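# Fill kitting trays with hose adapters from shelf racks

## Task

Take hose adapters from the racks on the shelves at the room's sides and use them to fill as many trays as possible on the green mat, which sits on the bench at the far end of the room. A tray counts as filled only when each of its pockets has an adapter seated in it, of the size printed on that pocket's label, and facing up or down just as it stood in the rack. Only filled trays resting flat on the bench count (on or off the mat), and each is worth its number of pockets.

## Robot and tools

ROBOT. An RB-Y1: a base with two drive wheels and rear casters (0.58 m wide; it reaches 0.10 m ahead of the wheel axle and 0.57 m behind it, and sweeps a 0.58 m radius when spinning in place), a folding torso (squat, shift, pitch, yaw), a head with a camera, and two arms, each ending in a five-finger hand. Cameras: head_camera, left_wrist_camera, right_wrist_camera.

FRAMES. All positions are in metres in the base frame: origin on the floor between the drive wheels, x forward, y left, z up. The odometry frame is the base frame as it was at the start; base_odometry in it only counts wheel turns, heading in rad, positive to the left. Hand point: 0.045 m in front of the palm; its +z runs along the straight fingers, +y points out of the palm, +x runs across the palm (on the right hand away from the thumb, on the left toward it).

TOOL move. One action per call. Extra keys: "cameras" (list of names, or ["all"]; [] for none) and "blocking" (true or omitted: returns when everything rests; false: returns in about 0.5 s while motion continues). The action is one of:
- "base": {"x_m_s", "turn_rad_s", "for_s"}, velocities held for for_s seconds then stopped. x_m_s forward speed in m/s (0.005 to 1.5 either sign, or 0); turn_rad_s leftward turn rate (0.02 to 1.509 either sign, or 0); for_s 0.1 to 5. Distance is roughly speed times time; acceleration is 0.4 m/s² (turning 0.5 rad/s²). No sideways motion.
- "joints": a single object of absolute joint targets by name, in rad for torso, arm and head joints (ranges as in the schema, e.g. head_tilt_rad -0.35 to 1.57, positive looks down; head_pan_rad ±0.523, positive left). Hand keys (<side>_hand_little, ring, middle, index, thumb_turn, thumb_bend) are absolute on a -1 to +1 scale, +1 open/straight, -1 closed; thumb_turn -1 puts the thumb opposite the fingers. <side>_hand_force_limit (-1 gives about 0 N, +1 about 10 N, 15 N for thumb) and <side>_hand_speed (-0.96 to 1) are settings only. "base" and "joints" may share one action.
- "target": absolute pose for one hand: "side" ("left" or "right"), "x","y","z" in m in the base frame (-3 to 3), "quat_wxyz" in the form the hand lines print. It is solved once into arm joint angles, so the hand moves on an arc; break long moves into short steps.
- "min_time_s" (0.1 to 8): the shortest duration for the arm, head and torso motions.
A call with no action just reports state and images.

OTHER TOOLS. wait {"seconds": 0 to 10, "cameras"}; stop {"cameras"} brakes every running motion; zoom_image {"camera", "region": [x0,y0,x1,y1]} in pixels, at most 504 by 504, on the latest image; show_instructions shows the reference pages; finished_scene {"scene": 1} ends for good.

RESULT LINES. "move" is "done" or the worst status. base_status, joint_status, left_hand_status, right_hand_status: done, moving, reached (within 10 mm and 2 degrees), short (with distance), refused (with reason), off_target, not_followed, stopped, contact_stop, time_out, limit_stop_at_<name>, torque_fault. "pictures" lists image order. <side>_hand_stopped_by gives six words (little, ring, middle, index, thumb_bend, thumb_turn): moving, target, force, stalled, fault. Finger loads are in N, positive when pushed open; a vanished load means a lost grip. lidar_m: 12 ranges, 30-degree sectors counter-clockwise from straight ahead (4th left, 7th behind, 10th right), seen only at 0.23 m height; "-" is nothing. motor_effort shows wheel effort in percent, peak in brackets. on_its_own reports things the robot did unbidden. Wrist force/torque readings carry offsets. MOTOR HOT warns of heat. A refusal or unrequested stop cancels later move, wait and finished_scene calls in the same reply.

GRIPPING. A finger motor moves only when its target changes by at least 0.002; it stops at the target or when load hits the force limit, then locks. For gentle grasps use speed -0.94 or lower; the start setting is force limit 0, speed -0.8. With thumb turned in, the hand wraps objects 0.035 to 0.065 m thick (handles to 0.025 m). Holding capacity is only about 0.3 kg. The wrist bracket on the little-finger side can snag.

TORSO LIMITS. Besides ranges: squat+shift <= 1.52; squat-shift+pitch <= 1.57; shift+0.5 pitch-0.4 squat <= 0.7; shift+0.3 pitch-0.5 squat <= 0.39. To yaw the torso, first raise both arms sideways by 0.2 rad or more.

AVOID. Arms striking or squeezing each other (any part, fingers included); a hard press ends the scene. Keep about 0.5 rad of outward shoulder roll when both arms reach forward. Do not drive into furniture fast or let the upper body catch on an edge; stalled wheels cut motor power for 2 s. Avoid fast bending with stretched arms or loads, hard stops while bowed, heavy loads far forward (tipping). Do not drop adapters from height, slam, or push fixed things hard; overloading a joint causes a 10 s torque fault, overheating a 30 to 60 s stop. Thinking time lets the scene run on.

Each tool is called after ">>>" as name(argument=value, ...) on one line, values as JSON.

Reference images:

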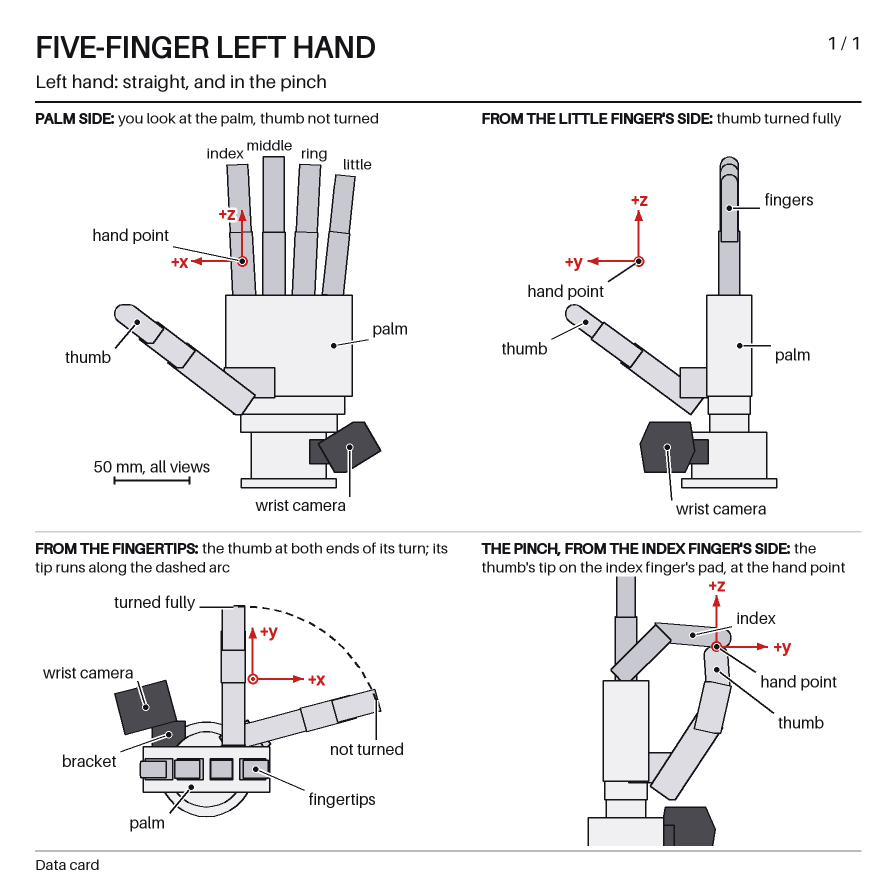

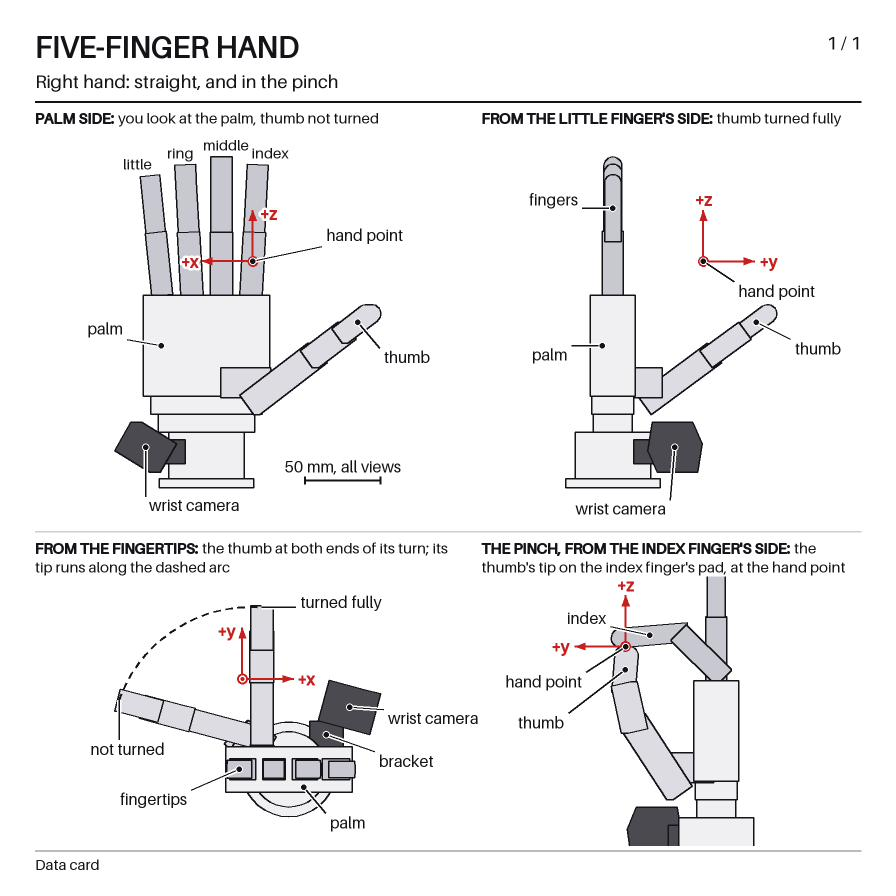

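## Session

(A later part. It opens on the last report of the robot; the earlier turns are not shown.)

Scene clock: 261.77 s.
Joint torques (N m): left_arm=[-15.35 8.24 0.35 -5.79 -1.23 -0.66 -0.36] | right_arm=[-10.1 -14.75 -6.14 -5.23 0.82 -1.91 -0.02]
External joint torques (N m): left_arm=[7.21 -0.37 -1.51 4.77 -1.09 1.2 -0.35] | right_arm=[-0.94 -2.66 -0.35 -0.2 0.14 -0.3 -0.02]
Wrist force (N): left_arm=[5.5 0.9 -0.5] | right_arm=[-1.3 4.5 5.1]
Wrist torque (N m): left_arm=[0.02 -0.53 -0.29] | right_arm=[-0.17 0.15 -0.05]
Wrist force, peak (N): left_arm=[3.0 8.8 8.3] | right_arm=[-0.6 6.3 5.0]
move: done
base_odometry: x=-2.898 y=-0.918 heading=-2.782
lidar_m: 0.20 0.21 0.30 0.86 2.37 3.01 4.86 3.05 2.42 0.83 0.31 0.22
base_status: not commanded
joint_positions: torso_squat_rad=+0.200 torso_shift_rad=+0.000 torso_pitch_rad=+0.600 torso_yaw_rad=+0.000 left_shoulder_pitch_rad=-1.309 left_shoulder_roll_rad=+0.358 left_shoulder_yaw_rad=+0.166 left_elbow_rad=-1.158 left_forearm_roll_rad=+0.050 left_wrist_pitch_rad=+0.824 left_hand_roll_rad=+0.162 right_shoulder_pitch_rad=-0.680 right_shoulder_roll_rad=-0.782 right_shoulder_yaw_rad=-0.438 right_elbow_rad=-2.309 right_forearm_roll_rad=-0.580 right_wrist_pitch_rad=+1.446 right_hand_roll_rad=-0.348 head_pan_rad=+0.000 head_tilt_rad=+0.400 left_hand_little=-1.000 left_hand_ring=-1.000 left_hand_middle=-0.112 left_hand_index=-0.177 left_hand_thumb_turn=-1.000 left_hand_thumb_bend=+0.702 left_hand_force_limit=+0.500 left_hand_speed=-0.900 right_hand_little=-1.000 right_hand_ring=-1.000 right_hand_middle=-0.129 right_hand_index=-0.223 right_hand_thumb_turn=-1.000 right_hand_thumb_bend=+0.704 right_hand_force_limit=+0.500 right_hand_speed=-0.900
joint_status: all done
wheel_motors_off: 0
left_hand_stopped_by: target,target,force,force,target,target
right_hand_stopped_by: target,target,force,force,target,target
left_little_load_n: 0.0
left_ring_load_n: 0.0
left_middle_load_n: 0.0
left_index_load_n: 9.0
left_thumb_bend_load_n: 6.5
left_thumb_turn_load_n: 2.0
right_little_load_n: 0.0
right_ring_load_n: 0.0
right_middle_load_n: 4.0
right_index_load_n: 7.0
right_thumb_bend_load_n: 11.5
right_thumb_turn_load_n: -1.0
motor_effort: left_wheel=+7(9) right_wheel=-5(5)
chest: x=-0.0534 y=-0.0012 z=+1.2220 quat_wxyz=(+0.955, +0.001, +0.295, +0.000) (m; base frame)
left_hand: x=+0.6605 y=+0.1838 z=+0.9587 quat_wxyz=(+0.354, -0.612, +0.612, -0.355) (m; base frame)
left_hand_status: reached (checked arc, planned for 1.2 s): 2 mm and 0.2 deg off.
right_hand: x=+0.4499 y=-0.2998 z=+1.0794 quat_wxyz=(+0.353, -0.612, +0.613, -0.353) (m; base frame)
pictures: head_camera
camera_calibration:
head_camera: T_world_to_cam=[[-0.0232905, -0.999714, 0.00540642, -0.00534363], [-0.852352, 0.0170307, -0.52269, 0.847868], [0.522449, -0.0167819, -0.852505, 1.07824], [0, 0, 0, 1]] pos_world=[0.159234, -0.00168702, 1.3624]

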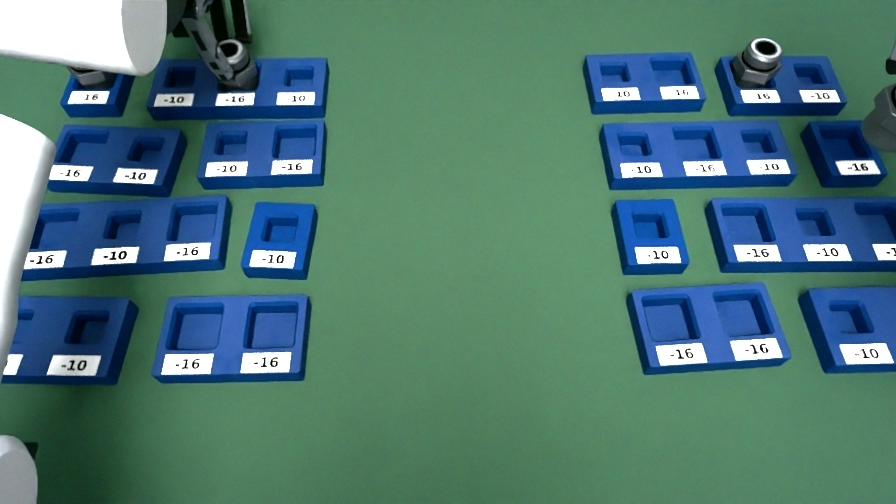

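>>> move(joints={"left_hand_speed": -0.7, "left_hand_index": 0.2, "left_hand_middle": 0.2, "left_hand_thumb_bend": 0.9})

>>> move(target={"side": "left", "x": 0.652, "y": 0.184, "z": 1.02, "quat_wxyz": [0.3536, -0.6124, 0.6124, -0.3536]}, min_time_s=0.8)

>>> move(joints={"left_shoulder_pitch_rad": -0.794, "left_shoulder_roll_rad": 0.567, "left_shoulder_yaw_rad": 0.675, "left_elbow_rad": -2.223, "left_forearm_roll_rad": 0.595, "left_wrist_pitch_rad": 1.559, "left_hand_roll_rad": -0.012}, min_time_s=1.2, cameras=["head_camera"])

>>> zoom_image(camera="head_camera", region=[170, 0, 310, 140])

>>> move(target={"side": "right", "x": 0.60, "y": -0.24, "z": 1.03, "quat_wxyz": [0.3536, -0.6124, 0.6124, -0.3536]}, min_time_s=1.2)

>>> move(target={"side": "right", "x": 0.6446, "y": -0.2334, "z": 0.968, "quat_wxyz": [0.3536, -0.6124, 0.6124, -0.3536]}, min_time_s=1.0, cameras=["head_camera", "right_wrist_camera"])

>>> zoom_image(camera="head_camera", region=[610, 0, 750, 140])

>>> zoom_image(camera="right_wrist_camera", region=[204, 80, 504, 380])

Scene clock: 263.20 s.
Joint torques (N m): left_arm=[-17.98 7.37 0.77 -9.6 -0.51 -1.3 -0.37] | right_arm=[-10.38 -14.58 -6.09 -5.13 0.86 -1.92 0.02]
External joint torques (N m): left_arm=[4.58 -1.23 -1.1 0.96 -0.37 0.56 -0.36] | right_arm=[-1.21 -2.48 -0.3 -0.11 0.17 -0.32 0.02]
Wrist force (N): left_arm=[2.7 6.6 5.9] | right_arm=[-0.8 5.5 5.1]
Wrist torque (N m): left_arm=[0.35 -0.39 -0.30] | right_arm=[-0.02 0.06 0.02]
Wrist force, peak (N): left_arm=[2.8 7.4 6.0] | right_arm=[-0.7 5.5 5.8]
move: done
base_odometry: x=-2.898 y=-0.918 heading=-2.782
lidar_m: 0.20 0.22 0.30 0.85 2.39 3.02 4.85 3.06 2.43 0.82 0.31 0.21
base_status: not commanded
joint_positions: torso_squat_rad=+0.200 torso_shift_rad=+0.000 torso_pitch_rad=+0.600 torso_yaw_rad=+0.000 left_shoulder_pitch_rad=-1.309 left_shoulder_roll_rad=+0.358 left_shoulder_yaw_rad=+0.166 left_elbow_rad=-1.157 left_forearm_roll_rad=+0.050 left_wrist_pitch_rad=+0.824 left_hand_roll_rad=+0.162 right_shoulder_pitch_rad=-0.680 right_shoulder_roll_rad=-0.782 right_shoulder_yaw_rad=-0.438 right_elbow_rad=-2.309 right_forearm_roll_rad=-0.580 right_wrist_pitch_rad=+1.446 right_hand_roll_rad=-0.348 head_pan_rad=+0.000 head_tilt_rad=+0.400 left_hand_little=-1.000 left_hand_ring=-1.000 left_hand_middle=+0.200 left_hand_index=+0.200 left_hand_thumb_turn=-1.000 left_hand_thumb_bend=+0.900 left_hand_force_limit=+0.500 left_hand_speed=-0.700 right_hand_little=-1.000 right_hand_ring=-1.000 right_hand_middle=-0.129 right_hand_index=-0.223 right_hand_thumb_turn=-1.000 right_hand_thumb_bend=+0.704 right_hand_force_limit=+0.500 right_hand_speed=-0.900
joint_status: all done
wheel_motors_off: 0
left_hand_stopped_by: target,target,target,target,target,target
right_hand_stopped_by: target,target,force,force,target,target
left_little_load_n: 0.0
left_ring_load_n: 0.0
left_middle_load_n: 0.0
left_index_load_n: 0.0
left_thumb_bend_load_n: 0.0
left_thumb_turn_load_n: 0.0
right_little_load_n: 0.0
right_ring_load_n: 0.0
right_middle_load_n: 4.5
right_index_load_n: 6.5
right_thumb_bend_load_n: 11.5
right_thumb_turn_load_n: -0.5
motor_effort: left_wheel=+7(9) right_wheel=-4(5)
chest: x=-0.0533 y=-0.0012 z=+1.2219 quat_wxyz=(+0.955, +0.001, +0.295, +0.000) (m; base frame)
left_hand: x=+0.6602 y=+0.1841 z=+0.9579 quat_wxyz=(+0.354, -0.612, +0.612, -0.354) (m; base frame)
right_hand: x=+0.4499 y=-0.2998 z=+1.0794 quat_wxyz=(+0.353, -0.612, +0.613, -0.353) (m; base frame)
pictures: none

Scene clock: 264.33 s.
Joint torques (N m): left_arm=[-19.11 9.22 3.33 -10.26 -0.12 -1.64 -0.29] | right_arm=[-10.16 -14.87 -6.53 -5.21 0.74 -1.88 0.06]
External joint torques (N m): left_arm=[3.46 0.45 1.19 -0.21 0.06 0.22 -0.28] | right_arm=[-1 -2.78 -0.73 -0.19 0.06 -0.28 0.06]
Wrist force (N): left_arm=[2.8 6.6 6.1] | right_arm=[-0.5 4.9 5.0]
Wrist torque (N m): left_arm=[0.33 -0.39 -0.39] | right_arm=[-0.13 0.01 0.01]
Wrist force, peak (N): left_arm=[3.0 7.5 6.4] | right_arm=[-0.5 5.5 5.8]
move: done
base_odometry: x=-2.898 y=-0.918 heading=-2.782
lidar_m: 0.20 0.22 0.31 0.86 2.38 3.01 4.85 3.06 2.44 0.84 0.30 0.21
base_status: not commanded
joint_positions: torso_squat_rad=+0.200 torso_shift_rad=+0.000 torso_pitch_rad=+0.600 torso_yaw_rad=+0.000 left_shoulder_pitch_rad=-1.346 left_shoulder_roll_rad=+0.388 left_shoulder_yaw_rad=+0.174 left_elbow_rad=-1.329 left_forearm_roll_rad=+0.072 left_wrist_pitch_rad=+1.040 left_hand_roll_rad=+0.158 right_shoulder_pitch_rad=-0.680 right_shoulder_roll_rad=-0.782 right_shoulder_yaw_rad=-0.438 right_elbow_rad=-2.309 right_forearm_roll_rad=-0.580 right_wrist_pitch_rad=+1.446 right_hand_roll_rad=-0.348 head_pan_rad=+0.000 head_tilt_rad=+0.400 left_hand_little=-1.000 left_hand_ring=-1.000 left_hand_middle=+0.200 left_hand_index=+0.200 left_hand_thumb_turn=-1.000 left_hand_thumb_bend=+0.900 left_hand_force_limit=+0.500 left_hand_speed=-0.700 right_hand_little=-1.000 right_hand_ring=-1.000 right_hand_middle=-0.129 right_hand_index=-0.223 right_hand_thumb_turn=-1.000 right_hand_thumb_bend=+0.704 right_hand_force_limit=+0.500 right_hand_speed=-0.900
joint_status: all done
wheel_motors_off: 0
left_hand_stopped_by: target,target,target,target,target,target
right_hand_stopped_by: target,target,force,force,target,target
left_little_load_n: 0.0
left_ring_load_n: 0.0
left_middle_load_n: 0.0
left_index_load_n: 0.0
left_thumb_bend_load_n: 0.0
left_thumb_turn_load_n: 0.0
right_little_load_n: 0.0
right_ring_load_n: 0.0
right_middle_load_n: 4.5
right_index_load_n: 6.5
right_thumb_bend_load_n: 11.5
right_thumb_turn_load_n: -1.0
motor_effort: left_wheel=+7(10) right_wheel=-4(5)
chest: x=-0.0533 y=-0.0012 z=+1.2219 quat_wxyz=(+0.955, +0.001, +0.295, +0.000) (m; base frame)
left_hand: x=+0.6521 y=+0.1839 z=+1.0201 quat_wxyz=(+0.354, -0.612, +0.612, -0.354) (m; base frame)
left_hand_status: reached (checked arc, planned for 0.8 s): 0 mm and 0.0 deg off.
right_hand: x=+0.4499 y=-0.2998 z=+1.0793 quat_wxyz=(+0.353, -0.612, +0.613, -0.353) (m; base frame)
pictures: none

Scene clock: 265.87 s.
Joint torques (N m): left_arm=[-8.56 12.69 3.66 -6.7 -0.06 -1.99 -0.18] | right_arm=[-10.23 -14.74 -6.22 -4.98 0.7 -1.85 -0.09]
External joint torques (N m): left_arm=[2.04 0.19 0.23 -0.24 -0.11 -0.1 -0.17] | right_arm=[-1.06 -2.64 -0.42 0.05 0.02 -0.25 -0.09]
Wrist force (N): left_arm=[2.9 6.7 6.2] | right_arm=[-0.6 5.2 4.7]
Wrist torque (N m): left_arm=[0.33 -0.39 -0.37] | right_arm=[-0.01 -0.01 0.03]
Wrist force, peak (N): left_arm=[2.0 7.1 7.0] | right_arm=[-1.0 5.8 5.9]
move: done
base_odometry: x=-2.898 y=-0.918 heading=-2.782
lidar_m: 0.20 0.22 0.30 0.85 2.38 3.00 4.85 3.04 2.43 0.84 0.31 0.22
base_status: not commanded
joint_positions: torso_squat_rad=+0.200 torso_shift_rad=+0.000 torso_pitch_rad=+0.600 torso_yaw_rad=+0.000 left_shoulder_pitch_rad=-0.794 left_shoulder_roll_rad=+0.567 left_shoulder_yaw_rad=+0.675 left_elbow_rad=-2.223 left_forearm_roll_rad=+0.595 left_wrist_pitch_rad=+1.559 left_hand_roll_rad=-0.012 right_shoulder_pitch_rad=-0.680 right_shoulder_roll_rad=-0.782 right_shoulder_yaw_rad=-0.438 right_elbow_rad=-2.309 right_forearm_roll_rad=-0.580 right_wrist_pitch_rad=+1.446 right_hand_roll_rad=-0.348 head_pan_rad=+0.000 head_tilt_rad=+0.400 left_hand_little=-1.000 left_hand_ring=-1.000 left_hand_middle=+0.200 left_hand_index=+0.200 left_hand_thumb_turn=-1.000 left_hand_thumb_bend=+0.900 left_hand_force_limit=+0.500 left_hand_speed=-0.700 right_hand_little=-1.000 right_hand_ring=-1.000 right_hand_middle=-0.129 right_hand_index=-0.223 right_hand_thumb_turn=-1.000 right_hand_thumb_bend=+0.704 right_hand_force_limit=+0.500 right_hand_speed=-0.900
joint_status: all done
wheel_motors_off: 0
left_hand_stopped_by: target,target,target,target,target,target
right_hand_stopped_by: target,target,force,force,target,target
left_little_load_n: 0.5
left_ring_load_n: 0.0
left_middle_load_n: 0.0
left_index_load_n: 0.0
left_thumb_bend_load_n: 0.0
left_thumb_turn_load_n: 0.0
right_little_load_n: 0.0
right_ring_load_n: 0.0
right_middle_load_n: 4.5
right_index_load_n: 7.0
right_thumb_bend_load_n: 11.5
right_thumb_turn_load_n: -1.0
motor_effort: left_wheel=+8(9) right_wheel=-5(5)
chest: x=-0.0533 y=-0.0012 z=+1.2219 quat_wxyz=(+0.955, +0.001, +0.295, +0.000) (m; base frame)
left_hand: x=+0.4501 y=+0.3402 z=+1.0800 quat_wxyz=(+0.354, -0.612, +0.613, -0.353) (m; base frame)
right_hand: x=+0.4499 y=-0.2998 z=+1.0793 quat_wxyz=(+0.353, -0.612, +0.613, -0.353) (m; base frame)
pictures: head_camera
camera_calibration:
head_camera: T_world_to_cam=[[-0.0232375, -0.999716, 0.0053246, -0.00523785], [-0.852398, 0.0170297, -0.522616, 0.847807], [0.522377, -0.016683, -0.852552, 1.07817], [0, 0, 0, 1]] pos_world=[0.159335, -0.00168714, 1.3623]

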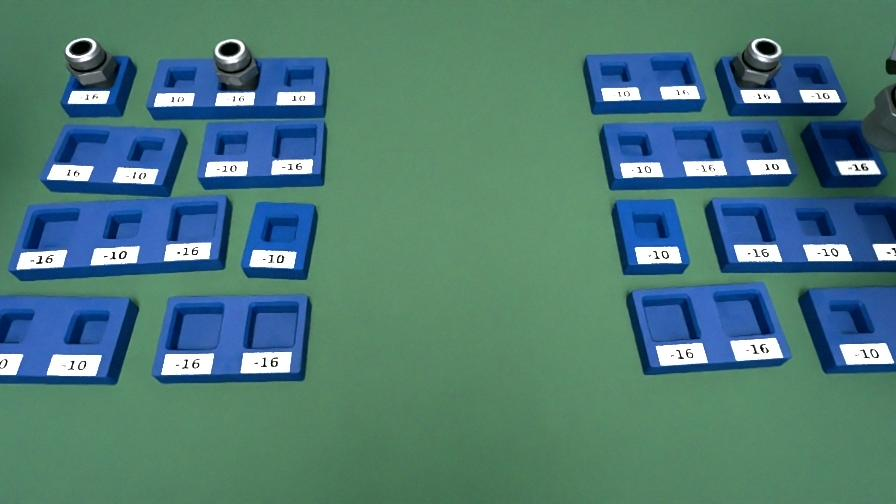

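Scaled by 3.600 from the camera's 896x504 image, which has a finer 1280x720 frame.

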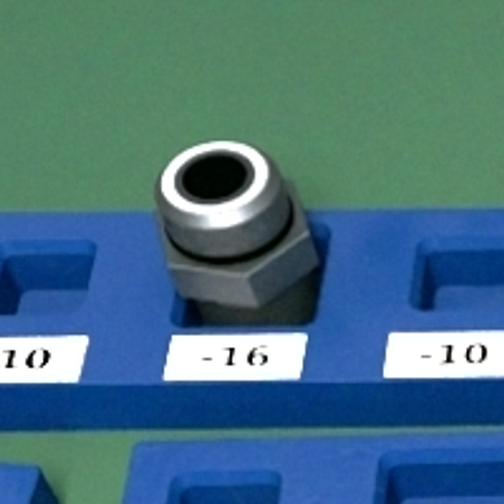

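Scene clock: 267.47 s.
Joint torques (N m): left_arm=[-8.39 13.28 3.92 -6.61 0.03 -1.79 0.17] | right_arm=[-19.04 -13.19 -5.72 -7.72 0.59 -1.89 -0.02]
External joint torques (N m): left_arm=[2.2 0.79 0.49 -0.15 -0.02 0.09 0.18] | right_arm=[-1.55 -2.28 -0.4 -0.06 -0.04 -0.27 -0.03]
Wrist force (N): left_arm=[2.7 6.8 6.3] | right_arm=[-0.3 4.1 5.8]
Wrist torque (N m): left_arm=[0.33 -0.35 -0.39] | right_arm=[-0.30 -0.09 -0.01]
Wrist force, peak (N): left_arm=[3.2 7.1 6.3] | right_arm=[0.7 4.9 6.4]
move: done
base_odometry: x=-2.898 y=-0.918 heading=-2.782
lidar_m: 0.20 0.22 0.30 0.84 2.36 3.00 4.85 3.05 2.44 0.82 0.30 0.22
base_status: not commanded
joint_positions: torso_squat_rad=+0.200 torso_shift_rad=+0.000 torso_pitch_rad=+0.600 torso_yaw_rad=+0.000 left_shoulder_pitch_rad=-0.794 left_shoulder_roll_rad=+0.567 left_shoulder_yaw_rad=+0.675 left_elbow_rad=-2.223 left_forearm_roll_rad=+0.595 left_wrist_pitch_rad=+1.559 left_hand_roll_rad=-0.012 right_shoulder_pitch_rad=-1.120 right_shoulder_roll_rad=-0.656 right_shoulder_yaw_rad=-0.064 right_elbow_rad=-1.648 right_forearm_roll_rad=-0.299 right_wrist_pitch_rad=+1.141 right_hand_roll_rad=-0.318 head_pan_rad=+0.000 head_tilt_rad=+0.400 left_hand_little=-1.000 left_hand_ring=-1.000 left_hand_middle=+0.200 left_hand_index=+0.200 left_hand_thumb_turn=-1.000 left_hand_thumb_bend=+0.900 left_hand_force_limit=+0.500 left_hand_speed=-0.700 right_hand_little=-1.000 right_hand_ring=-1.000 right_hand_middle=-0.129 right_hand_index=-0.223 right_hand_thumb_turn=-1.000 right_hand_thumb_bend=+0.704 right_hand_force_limit=+0.500 right_hand_speed=-0.900
joint_status: all done
wheel_motors_off: 0
left_hand_stopped_by: target,target,target,target,target,target
right_hand_stopped_by: target,target,force,force,target,target
left_little_load_n: 0.0
left_ring_load_n: 0.0
left_middle_load_n: 0.0
left_index_load_n: 0.0
left_thumb_bend_load_n: 0.0
left_thumb_turn_load_n: 0.0
right_little_load_n: 0.0
right_ring_load_n: 0.0
right_middle_load_n: 4.5
right_index_load_n: 6.5
right_thumb_bend_load_n: 11.5
right_thumb_turn_load_n: -0.5
motor_effort: left_wheel=+5(10) right_wheel=-4(5)
chest: x=-0.0533 y=-0.0012 z=+1.2219 quat_wxyz=(+0.955, +0.001, +0.295, +0.000) (m; base frame)
left_hand: x=+0.4501 y=+0.3402 z=+1.0800 quat_wxyz=(+0.354, -0.612, +0.613, -0.353) (m; base frame)
right_hand: x=+0.5996 y=-0.2400 z=+1.0297 quat_wxyz=(+0.353, -0.612, +0.613, -0.353) (m; base frame)
right_hand_status: reached (checked arc, planned for 1.2 s): 0 mm and 0.0 deg off.
pictures: none

Scene clock: 269.00 s.
Joint torques (N m): left_arm=[-8.08 13.13 4.23 -6.86 0.01 -1.55 -0.05] | right_arm=[-21.69 -12.57 -3.99 -8.76 0.62 -1.96 0.02]
External joint torques (N m): left_arm=[2.52 0.63 0.81 -0.4 -0.05 0.34 -0.04] | right_arm=[-2.16 -1.96 0.34 -0.09 0.11 -0.31 0.01]
Wrist force (N): left_arm=[2.7 7.1 6.3] | right_arm=[-1.0 5.0 5.1]
Wrist torque (N m): left_arm=[0.38 -0.36 -0.41] | right_arm=[-0.12 0.08 0.00]
Wrist force, peak (N): left_arm=[3.2 6.9 6.4] | right_arm=[-1.0 5.5 6.2]
move: done
base_odometry: x=-2.898 y=-0.918 heading=-2.782
lidar_m: 0.19 0.22 0.30 0.86 2.38 3.01 4.84 3.05 2.44 0.82 0.30 0.22
base_status: not commanded
joint_positions: torso_squat_rad=+0.200 torso_shift_rad=+0.000 torso_pitch_rad=+0.600 torso_yaw_rad=+0.000 left_shoulder_pitch_rad=-0.794 left_shoulder_roll_rad=+0.567 left_shoulder_yaw_rad=+0.675 left_elbow_rad=-2.223 left_forearm_roll_rad=+0.595 left_wrist_pitch_rad=+1.559 left_hand_roll_rad=-0.012 right_shoulder_pitch_rad=-1.209 right_shoulder_roll_rad=-0.576 right_shoulder_yaw_rad=-0.016 right_elbow_rad=-1.282 right_forearm_roll_rad=-0.247 right_wrist_pitch_rad=+0.860 right_hand_roll_rad=-0.265 head_pan_rad=+0.000 head_tilt_rad=+0.400 left_hand_little=-1.000 left_hand_ring=-1.000 left_hand_middle=+0.200 left_hand_index=+0.200 left_hand_thumb_turn=-1.000 left_hand_thumb_bend=+0.900 left_hand_force_limit=+0.500 left_hand_speed=-0.700 right_hand_little=-1.000 right_hand_ring=-1.000 right_hand_middle=-0.129 right_hand_index=-0.223 right_hand_thumb_turn=-1.000 right_hand_thumb_bend=+0.704 right_hand_force_limit=+0.500 right_hand_speed=-0.900
joint_status: all done
wheel_motors_off: 0
left_hand_stopped_by: target,target,target,target,target,target
right_hand_stopped_by: target,target,force,force,target,target
left_little_load_n: 0.0
left_ring_load_n: 0.0
left_middle_load_n: 0.0
left_index_load_n: 0.5
left_thumb_bend_load_n: 0.0
left_thumb_turn_load_n: 0.0
right_little_load_n: 0.0
right_ring_load_n: 0.0
right_middle_load_n: 4.5
right_index_load_n: 6.0
right_thumb_bend_load_n: 11.5
right_thumb_turn_load_n: -1.0
motor_effort: left_wheel=+9(10) right_wheel=-4(5)
chest: x=-0.0533 y=-0.0012 z=+1.2219 quat_wxyz=(+0.955, +0.001, +0.295, +0.000) (m; base frame)
left_hand: x=+0.4501 y=+0.3402 z=+1.0800 quat_wxyz=(+0.354, -0.612, +0.613, -0.353) (m; base frame)
right_hand: x=+0.6444 y=-0.2335 z=+0.9675 quat_wxyz=(+0.353, -0.612, +0.613, -0.353) (m; base frame)
right_hand_status: reached (checked arc, planned for 1.0 s): 1 mm and 0.1 deg off.
pictures: head_camera, right_wrist_camera
camera_calibration:
head_camera: T_world_to_cam=[[-0.0231533, -0.999717, 0.00537734, -0.00532039], [-0.852472, 0.0169327, -0.522498, 0.847744], [0.522259, -0.0166816, -0.852624, 1.07824], [0, 0, 0, 1]] pos_world=[0.159435, -0.00168675, 1.3623]
right_wrist_camera: T_world_to_cam=[[-0.513751, -0.275114, -0.812633, 1.05098], [-0.554855, 0.828986, 0.0701321, 0.48277], [0.654367, 0.486924, -0.57854, 0.363125], [0, 0, 0, 1]] pos_world=[0.570192, -0.287885, 1.03029]

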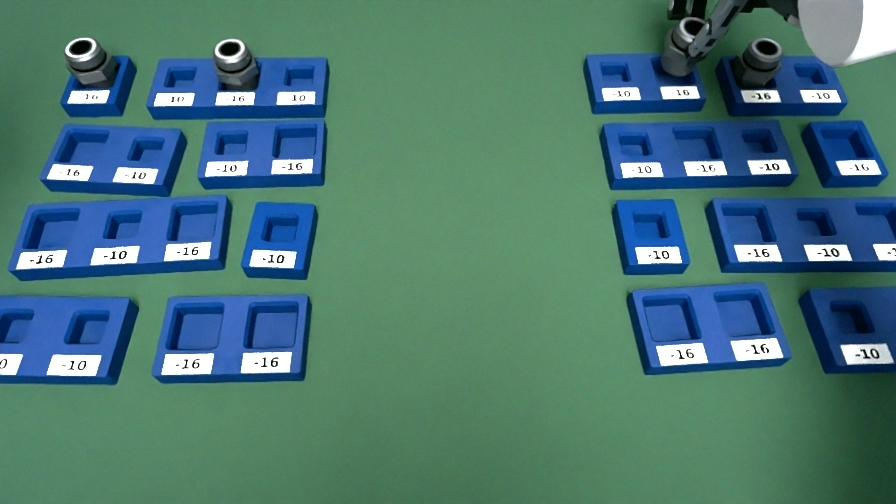

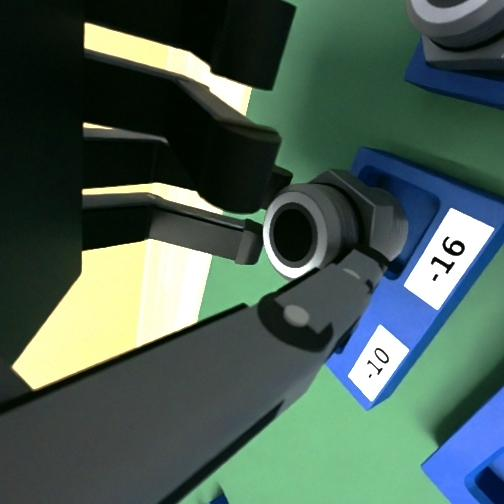

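Scaled by 3.600 from the camera's 896x504 image, which has a finer 1280x720 frame.

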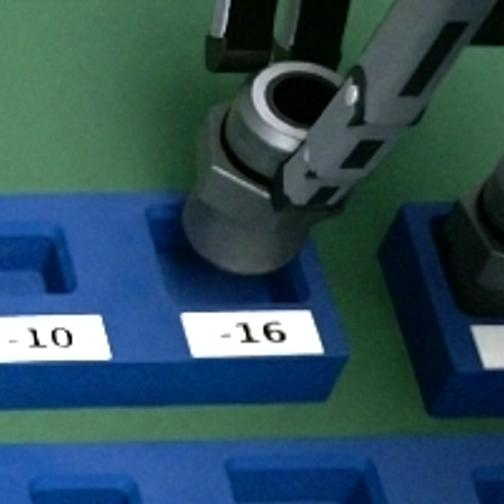

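Scaled by 1.680 from the camera's 504x504 image, which has a finer 720x720 frame.

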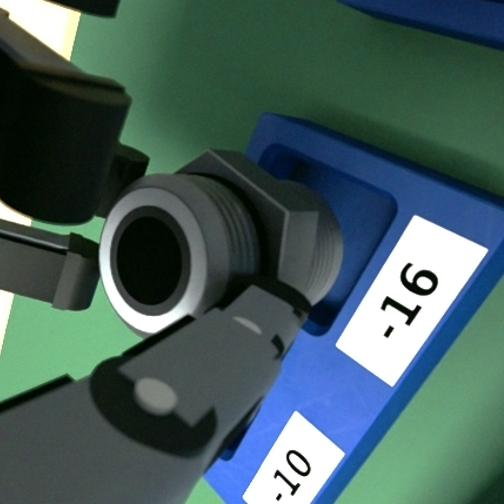

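>>> move(target={"side": "right", "x": 0.6472, "y": -0.232, "z": 0.954, "quat_wxyz": [0.3536, -0.6124, 0.6124, -0.3536]}, min_time_s=0.8, cameras=["head_camera", "right_wrist_camera"])

>>> zoom_image(camera="head_camera", region=[610, 0, 750, 140])

Scene clock: 270.80 s.
Joint torques (N m): left_arm=[-8.39 13.05 4.17 -6.88 -0.14 -1.77 0.2] | right_arm=[-22.22 -11.66 -3.05 -8.66 0.67 -2.15 0.14]
External joint torques (N m): left_arm=[2.2 0.56 0.75 -0.42 -0.2 0.11 0.21] | right_arm=[-2.6 -1.16 1.12 0.1 0.17 -0.5 0.14]
Wrist force (N): left_arm=[2.9 6.4 5.9] | right_arm=[-1.2 5.5 5.2]
Wrist torque (N m): left_arm=[0.32 -0.40 -0.36] | right_arm=[-0.04 0.10 -0.03]
Wrist force, peak (N): left_arm=[2.9 7.1 6.3] | right_arm=[-0.8 5.3 5.9]
move: done
base_odometry: x=-2.898 y=-0.918 heading=-2.782
lidar_m: 0.19 0.22 0.30 0.85 2.38 3.01 4.85 3.05 2.43 0.84 0.30 0.21
base_status: not commanded
joint_positions: torso_squat_rad=+0.200 torso_shift_rad=+0.000 torso_pitch_rad=+0.600 torso_yaw_rad=+0.000 left_shoulder_pitch_rad=-0.794 left_shoulder_roll_rad=+0.567 left_shoulder_yaw_rad=+0.675 left_elbow_rad=-2.223 left_forearm_roll_rad=+0.595 left_wrist_pitch_rad=+1.559 left_hand_roll_rad=-0.012 right_shoulder_pitch_rad=-1.210 right_shoulder_roll_rad=-0.562 right_shoulder_yaw_rad=-0.009 right_elbow_rad=-1.233 right_forearm_roll_rad=-0.236 right_wrist_pitch_rad=+0.811 right_hand_roll_rad=-0.263 head_pan_rad=+0.000 head_tilt_rad=+0.400 left_hand_little=-1.000 left_hand_ring=-1.000 left_hand_middle=+0.200 left_hand_index=+0.200 left_hand_thumb_turn=-1.000 left_hand_thumb_bend=+0.900 left_hand_force_limit=+0.500 left_hand_speed=-0.700 right_hand_little=-1.000 right_hand_ring=-1.000 right_hand_middle=-0.129 right_hand_index=-0.223 right_hand_thumb_turn=-1.000 right_hand_thumb_bend=+0.704 right_hand_force_limit=+0.500 right_hand_speed=-0.900
joint_status: all done
wheel_motors_off: 0
left_hand_stopped_by: target,target,target,target,target,target
right_hand_stopped_by: target,target,force,force,target,target
left_little_load_n: 0.0
left_ring_load_n: 0.0
left_middle_load_n: 0.0
left_index_load_n: 0.0
left_thumb_bend_load_n: 0.0
left_thumb_turn_load_n: 0.0
right_little_load_n: 0.0
right_ring_load_n: 0.0
right_middle_load_n: 4.5
right_index_load_n: 6.0
right_thumb_bend_load_n: 11.5
right_thumb_turn_load_n: -1.0
motor_effort: left_wheel=+4(9) right_wheel=-4(5)
chest: x=-0.0533 y=-0.0012 z=+1.2219 quat_wxyz=(+0.955, +0.001, +0.295, +0.000) (m; base frame)
left_hand: x=+0.4501 y=+0.3402 z=+1.0800 quat_wxyz=(+0.354, -0.612, +0.613, -0.353) (m; base frame)
right_hand: x=+0.6469 y=-0.2323 z=+0.9535 quat_wxyz=(+0.353, -0.612, +0.613, -0.353) (m; base frame)
right_hand_status: reached (checked arc, planned for 0.8 s): 1 mm and 0.1 deg off.
pictures: head_camera, right_wrist_camera
camera_calibration:
head_camera: T_world_to_cam=[[-0.0231533, -0.999717, 0.00537734, -0.00532039], [-0.852472, 0.0169327, -0.522498, 0.847744], [0.522259, -0.0166816, -0.852624, 1.07824], [0, 0, 0, 1]] pos_world=[0.159435, -0.00168675, 1.3623]
right_wrist_camera: T_world_to_cam=[[-0.513878, -0.275046, -0.812575, 1.04133], [-0.554638, 0.829133, 0.0701061, 0.484083], [0.654451, 0.486711, -0.578625, 0.35284], [0, 0, 0, 1]] pos_world=[0.572692, -0.286686, 1.01639]

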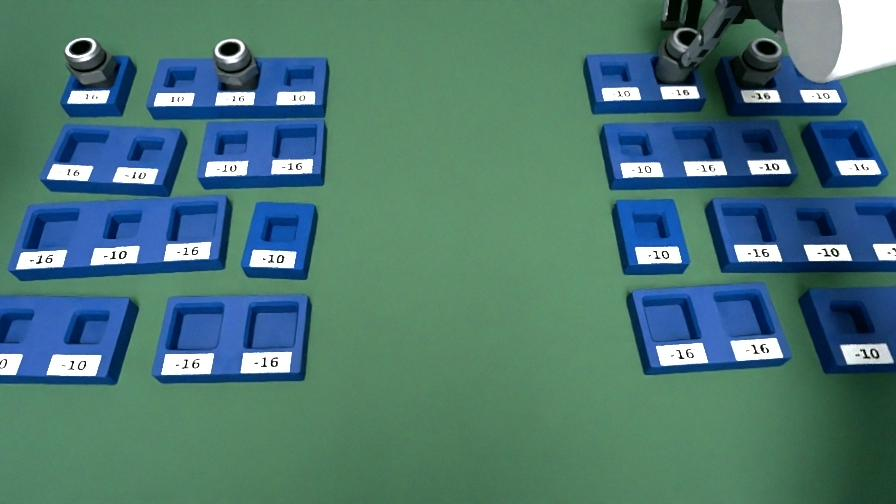

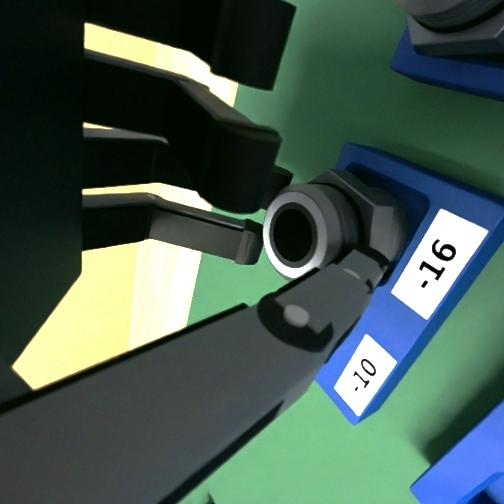

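Scaled by 3.600 from the camera's 896x504 image, which has a finer 1280x720 frame.

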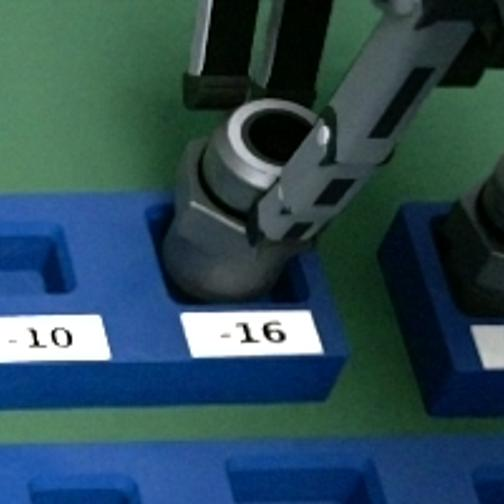

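>>> move(target={"side": "right", "x": 0.6472, "y": -0.2325, "z": 0.9395, "quat_wxyz": [0.3536, -0.6124, 0.6124, -0.3536]}, min_time_s=1.4, cameras=["head_camera"])

>>> zoom_image(camera="head_camera", region=[610, 0, 750, 140])

Scene clock: 272.73 s.
Joint torques (N m): left_arm=[-8.92 12.95 4 -6.92 -0.02 -1.63 -0.02] | right_arm=[-14.88 -9.47 -1.29 -5.21 0.63 -0.51 0.38]
External joint torques (N m): left_arm=[1.68 0.46 0.57 -0.46 -0.07 0.26 -0.02] | right_arm=[4.7 0.97 2.76 3.62 0.15 1.14 0.37]
Wrist force (N): left_arm=[2.5 6.7 6.0] | right_arm=[-0.8 -4.3 -1.5]
Wrist torque (N m): left_arm=[0.34 -0.34 -0.40] | right_arm=[-0.41 0.03 -0.05]
Wrist force, peak (N): left_arm=[3.1 6.9 6.5] | right_arm=[-0.5 4.7 6.6]
move: done
base_odometry: x=-2.898 y=-0.918 heading=-2.782
lidar_m: 0.20 0.22 0.30 0.86 2.37 3.01 4.85 3.05 2.43 0.84 0.31 0.22
base_status: not commanded
joint_positions: torso_squat_rad=+0.200 torso_shift_rad=+0.000 torso_pitch_rad=+0.600 torso_yaw_rad=+0.000 left_shoulder_pitch_rad=-0.794 left_shoulder_roll_rad=+0.567 left_shoulder_yaw_rad=+0.675 left_elbow_rad=-2.223 left_forearm_roll_rad=+0.595 left_wrist_pitch_rad=+1.559 left_hand_roll_rad=-0.012 right_shoulder_pitch_rad=-1.203 right_shoulder_roll_rad=-0.551 right_shoulder_yaw_rad=-0.006 right_elbow_rad=-1.197 right_forearm_roll_rad=-0.229 right_wrist_pitch_rad=+0.764 right_hand_roll_rad=-0.261 head_pan_rad=+0.000 head_tilt_rad=+0.400 left_hand_little=-1.000 left_hand_ring=-1.000 left_hand_middle=+0.200 left_hand_index=+0.200 left_hand_thumb_turn=-1.000 left_hand_thumb_bend=+0.900 left_hand_force_limit=+0.500 left_hand_speed=-0.700 right_hand_little=-1.000 right_hand_ring=-1.000 right_hand_middle=-0.129 right_hand_index=-0.223 right_hand_thumb_turn=-1.000 right_hand_thumb_bend=+0.704 right_hand_force_limit=+0.500 right_hand_speed=-0.900
joint_status: all done
wheel_motors_off: 0
left_hand_stopped_by: target,target,target,target,target,target
right_hand_stopped_by: target,target,force,force,target,target
left_little_load_n: 0.0
left_ring_load_n: 0.5
left_middle_load_n: 0.0
left_index_load_n: 0.0
left_thumb_bend_load_n: 0.0
left_thumb_turn_load_n: 0.0
right_little_load_n: -0.5
right_ring_load_n: 0.0
right_middle_load_n: 5.5
right_index_load_n: 7.5
right_thumb_bend_load_n: 10.5
right_thumb_turn_load_n: -1.5
motor_effort: left_wheel=+7(10) right_wheel=-4(5)
chest: x=-0.0534 y=-0.0012 z=+1.2220 quat_wxyz=(+0.955, +0.001, +0.295, +0.000) (m; base frame)
left_hand: x=+0.4500 y=+0.3402 z=+1.0801 quat_wxyz=(+0.354, -0.612, +0.613, -0.353) (m; base frame)
right_hand: x=+0.6478 y=-0.2326 z=+0.9409 quat_wxyz=(+0.354, -0.612, +0.612, -0.354) (m; base frame)
right_hand_status: reached (checked arc, planned for 1.4 s): 2 mm and 0.1 deg off.
pictures: head_camera
camera_calibration:
head_camera: T_world_to_cam=[[-0.0231527, -0.999717, 0.00537579, -0.00532069], [-0.852401, 0.0169307, -0.522615, 0.847806], [0.522376, -0.0166823, -0.852552, 1.07817], [0, 0, 0, 1]] pos_world=[0.159335, -0.00168674, 1.3623]

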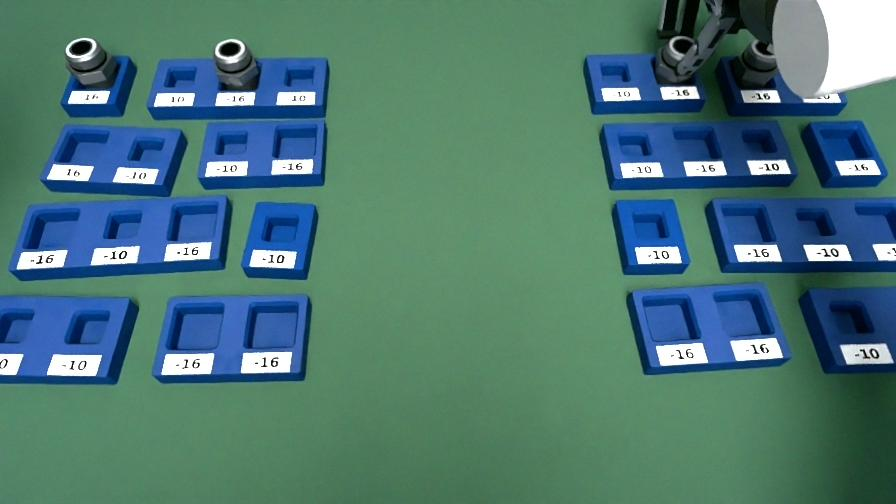

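Scaled by 3.600 from the camera's 896x504 image, which has a finer 1280x720 frame.

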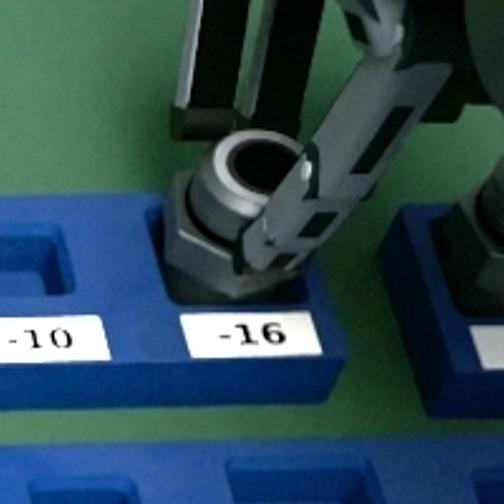

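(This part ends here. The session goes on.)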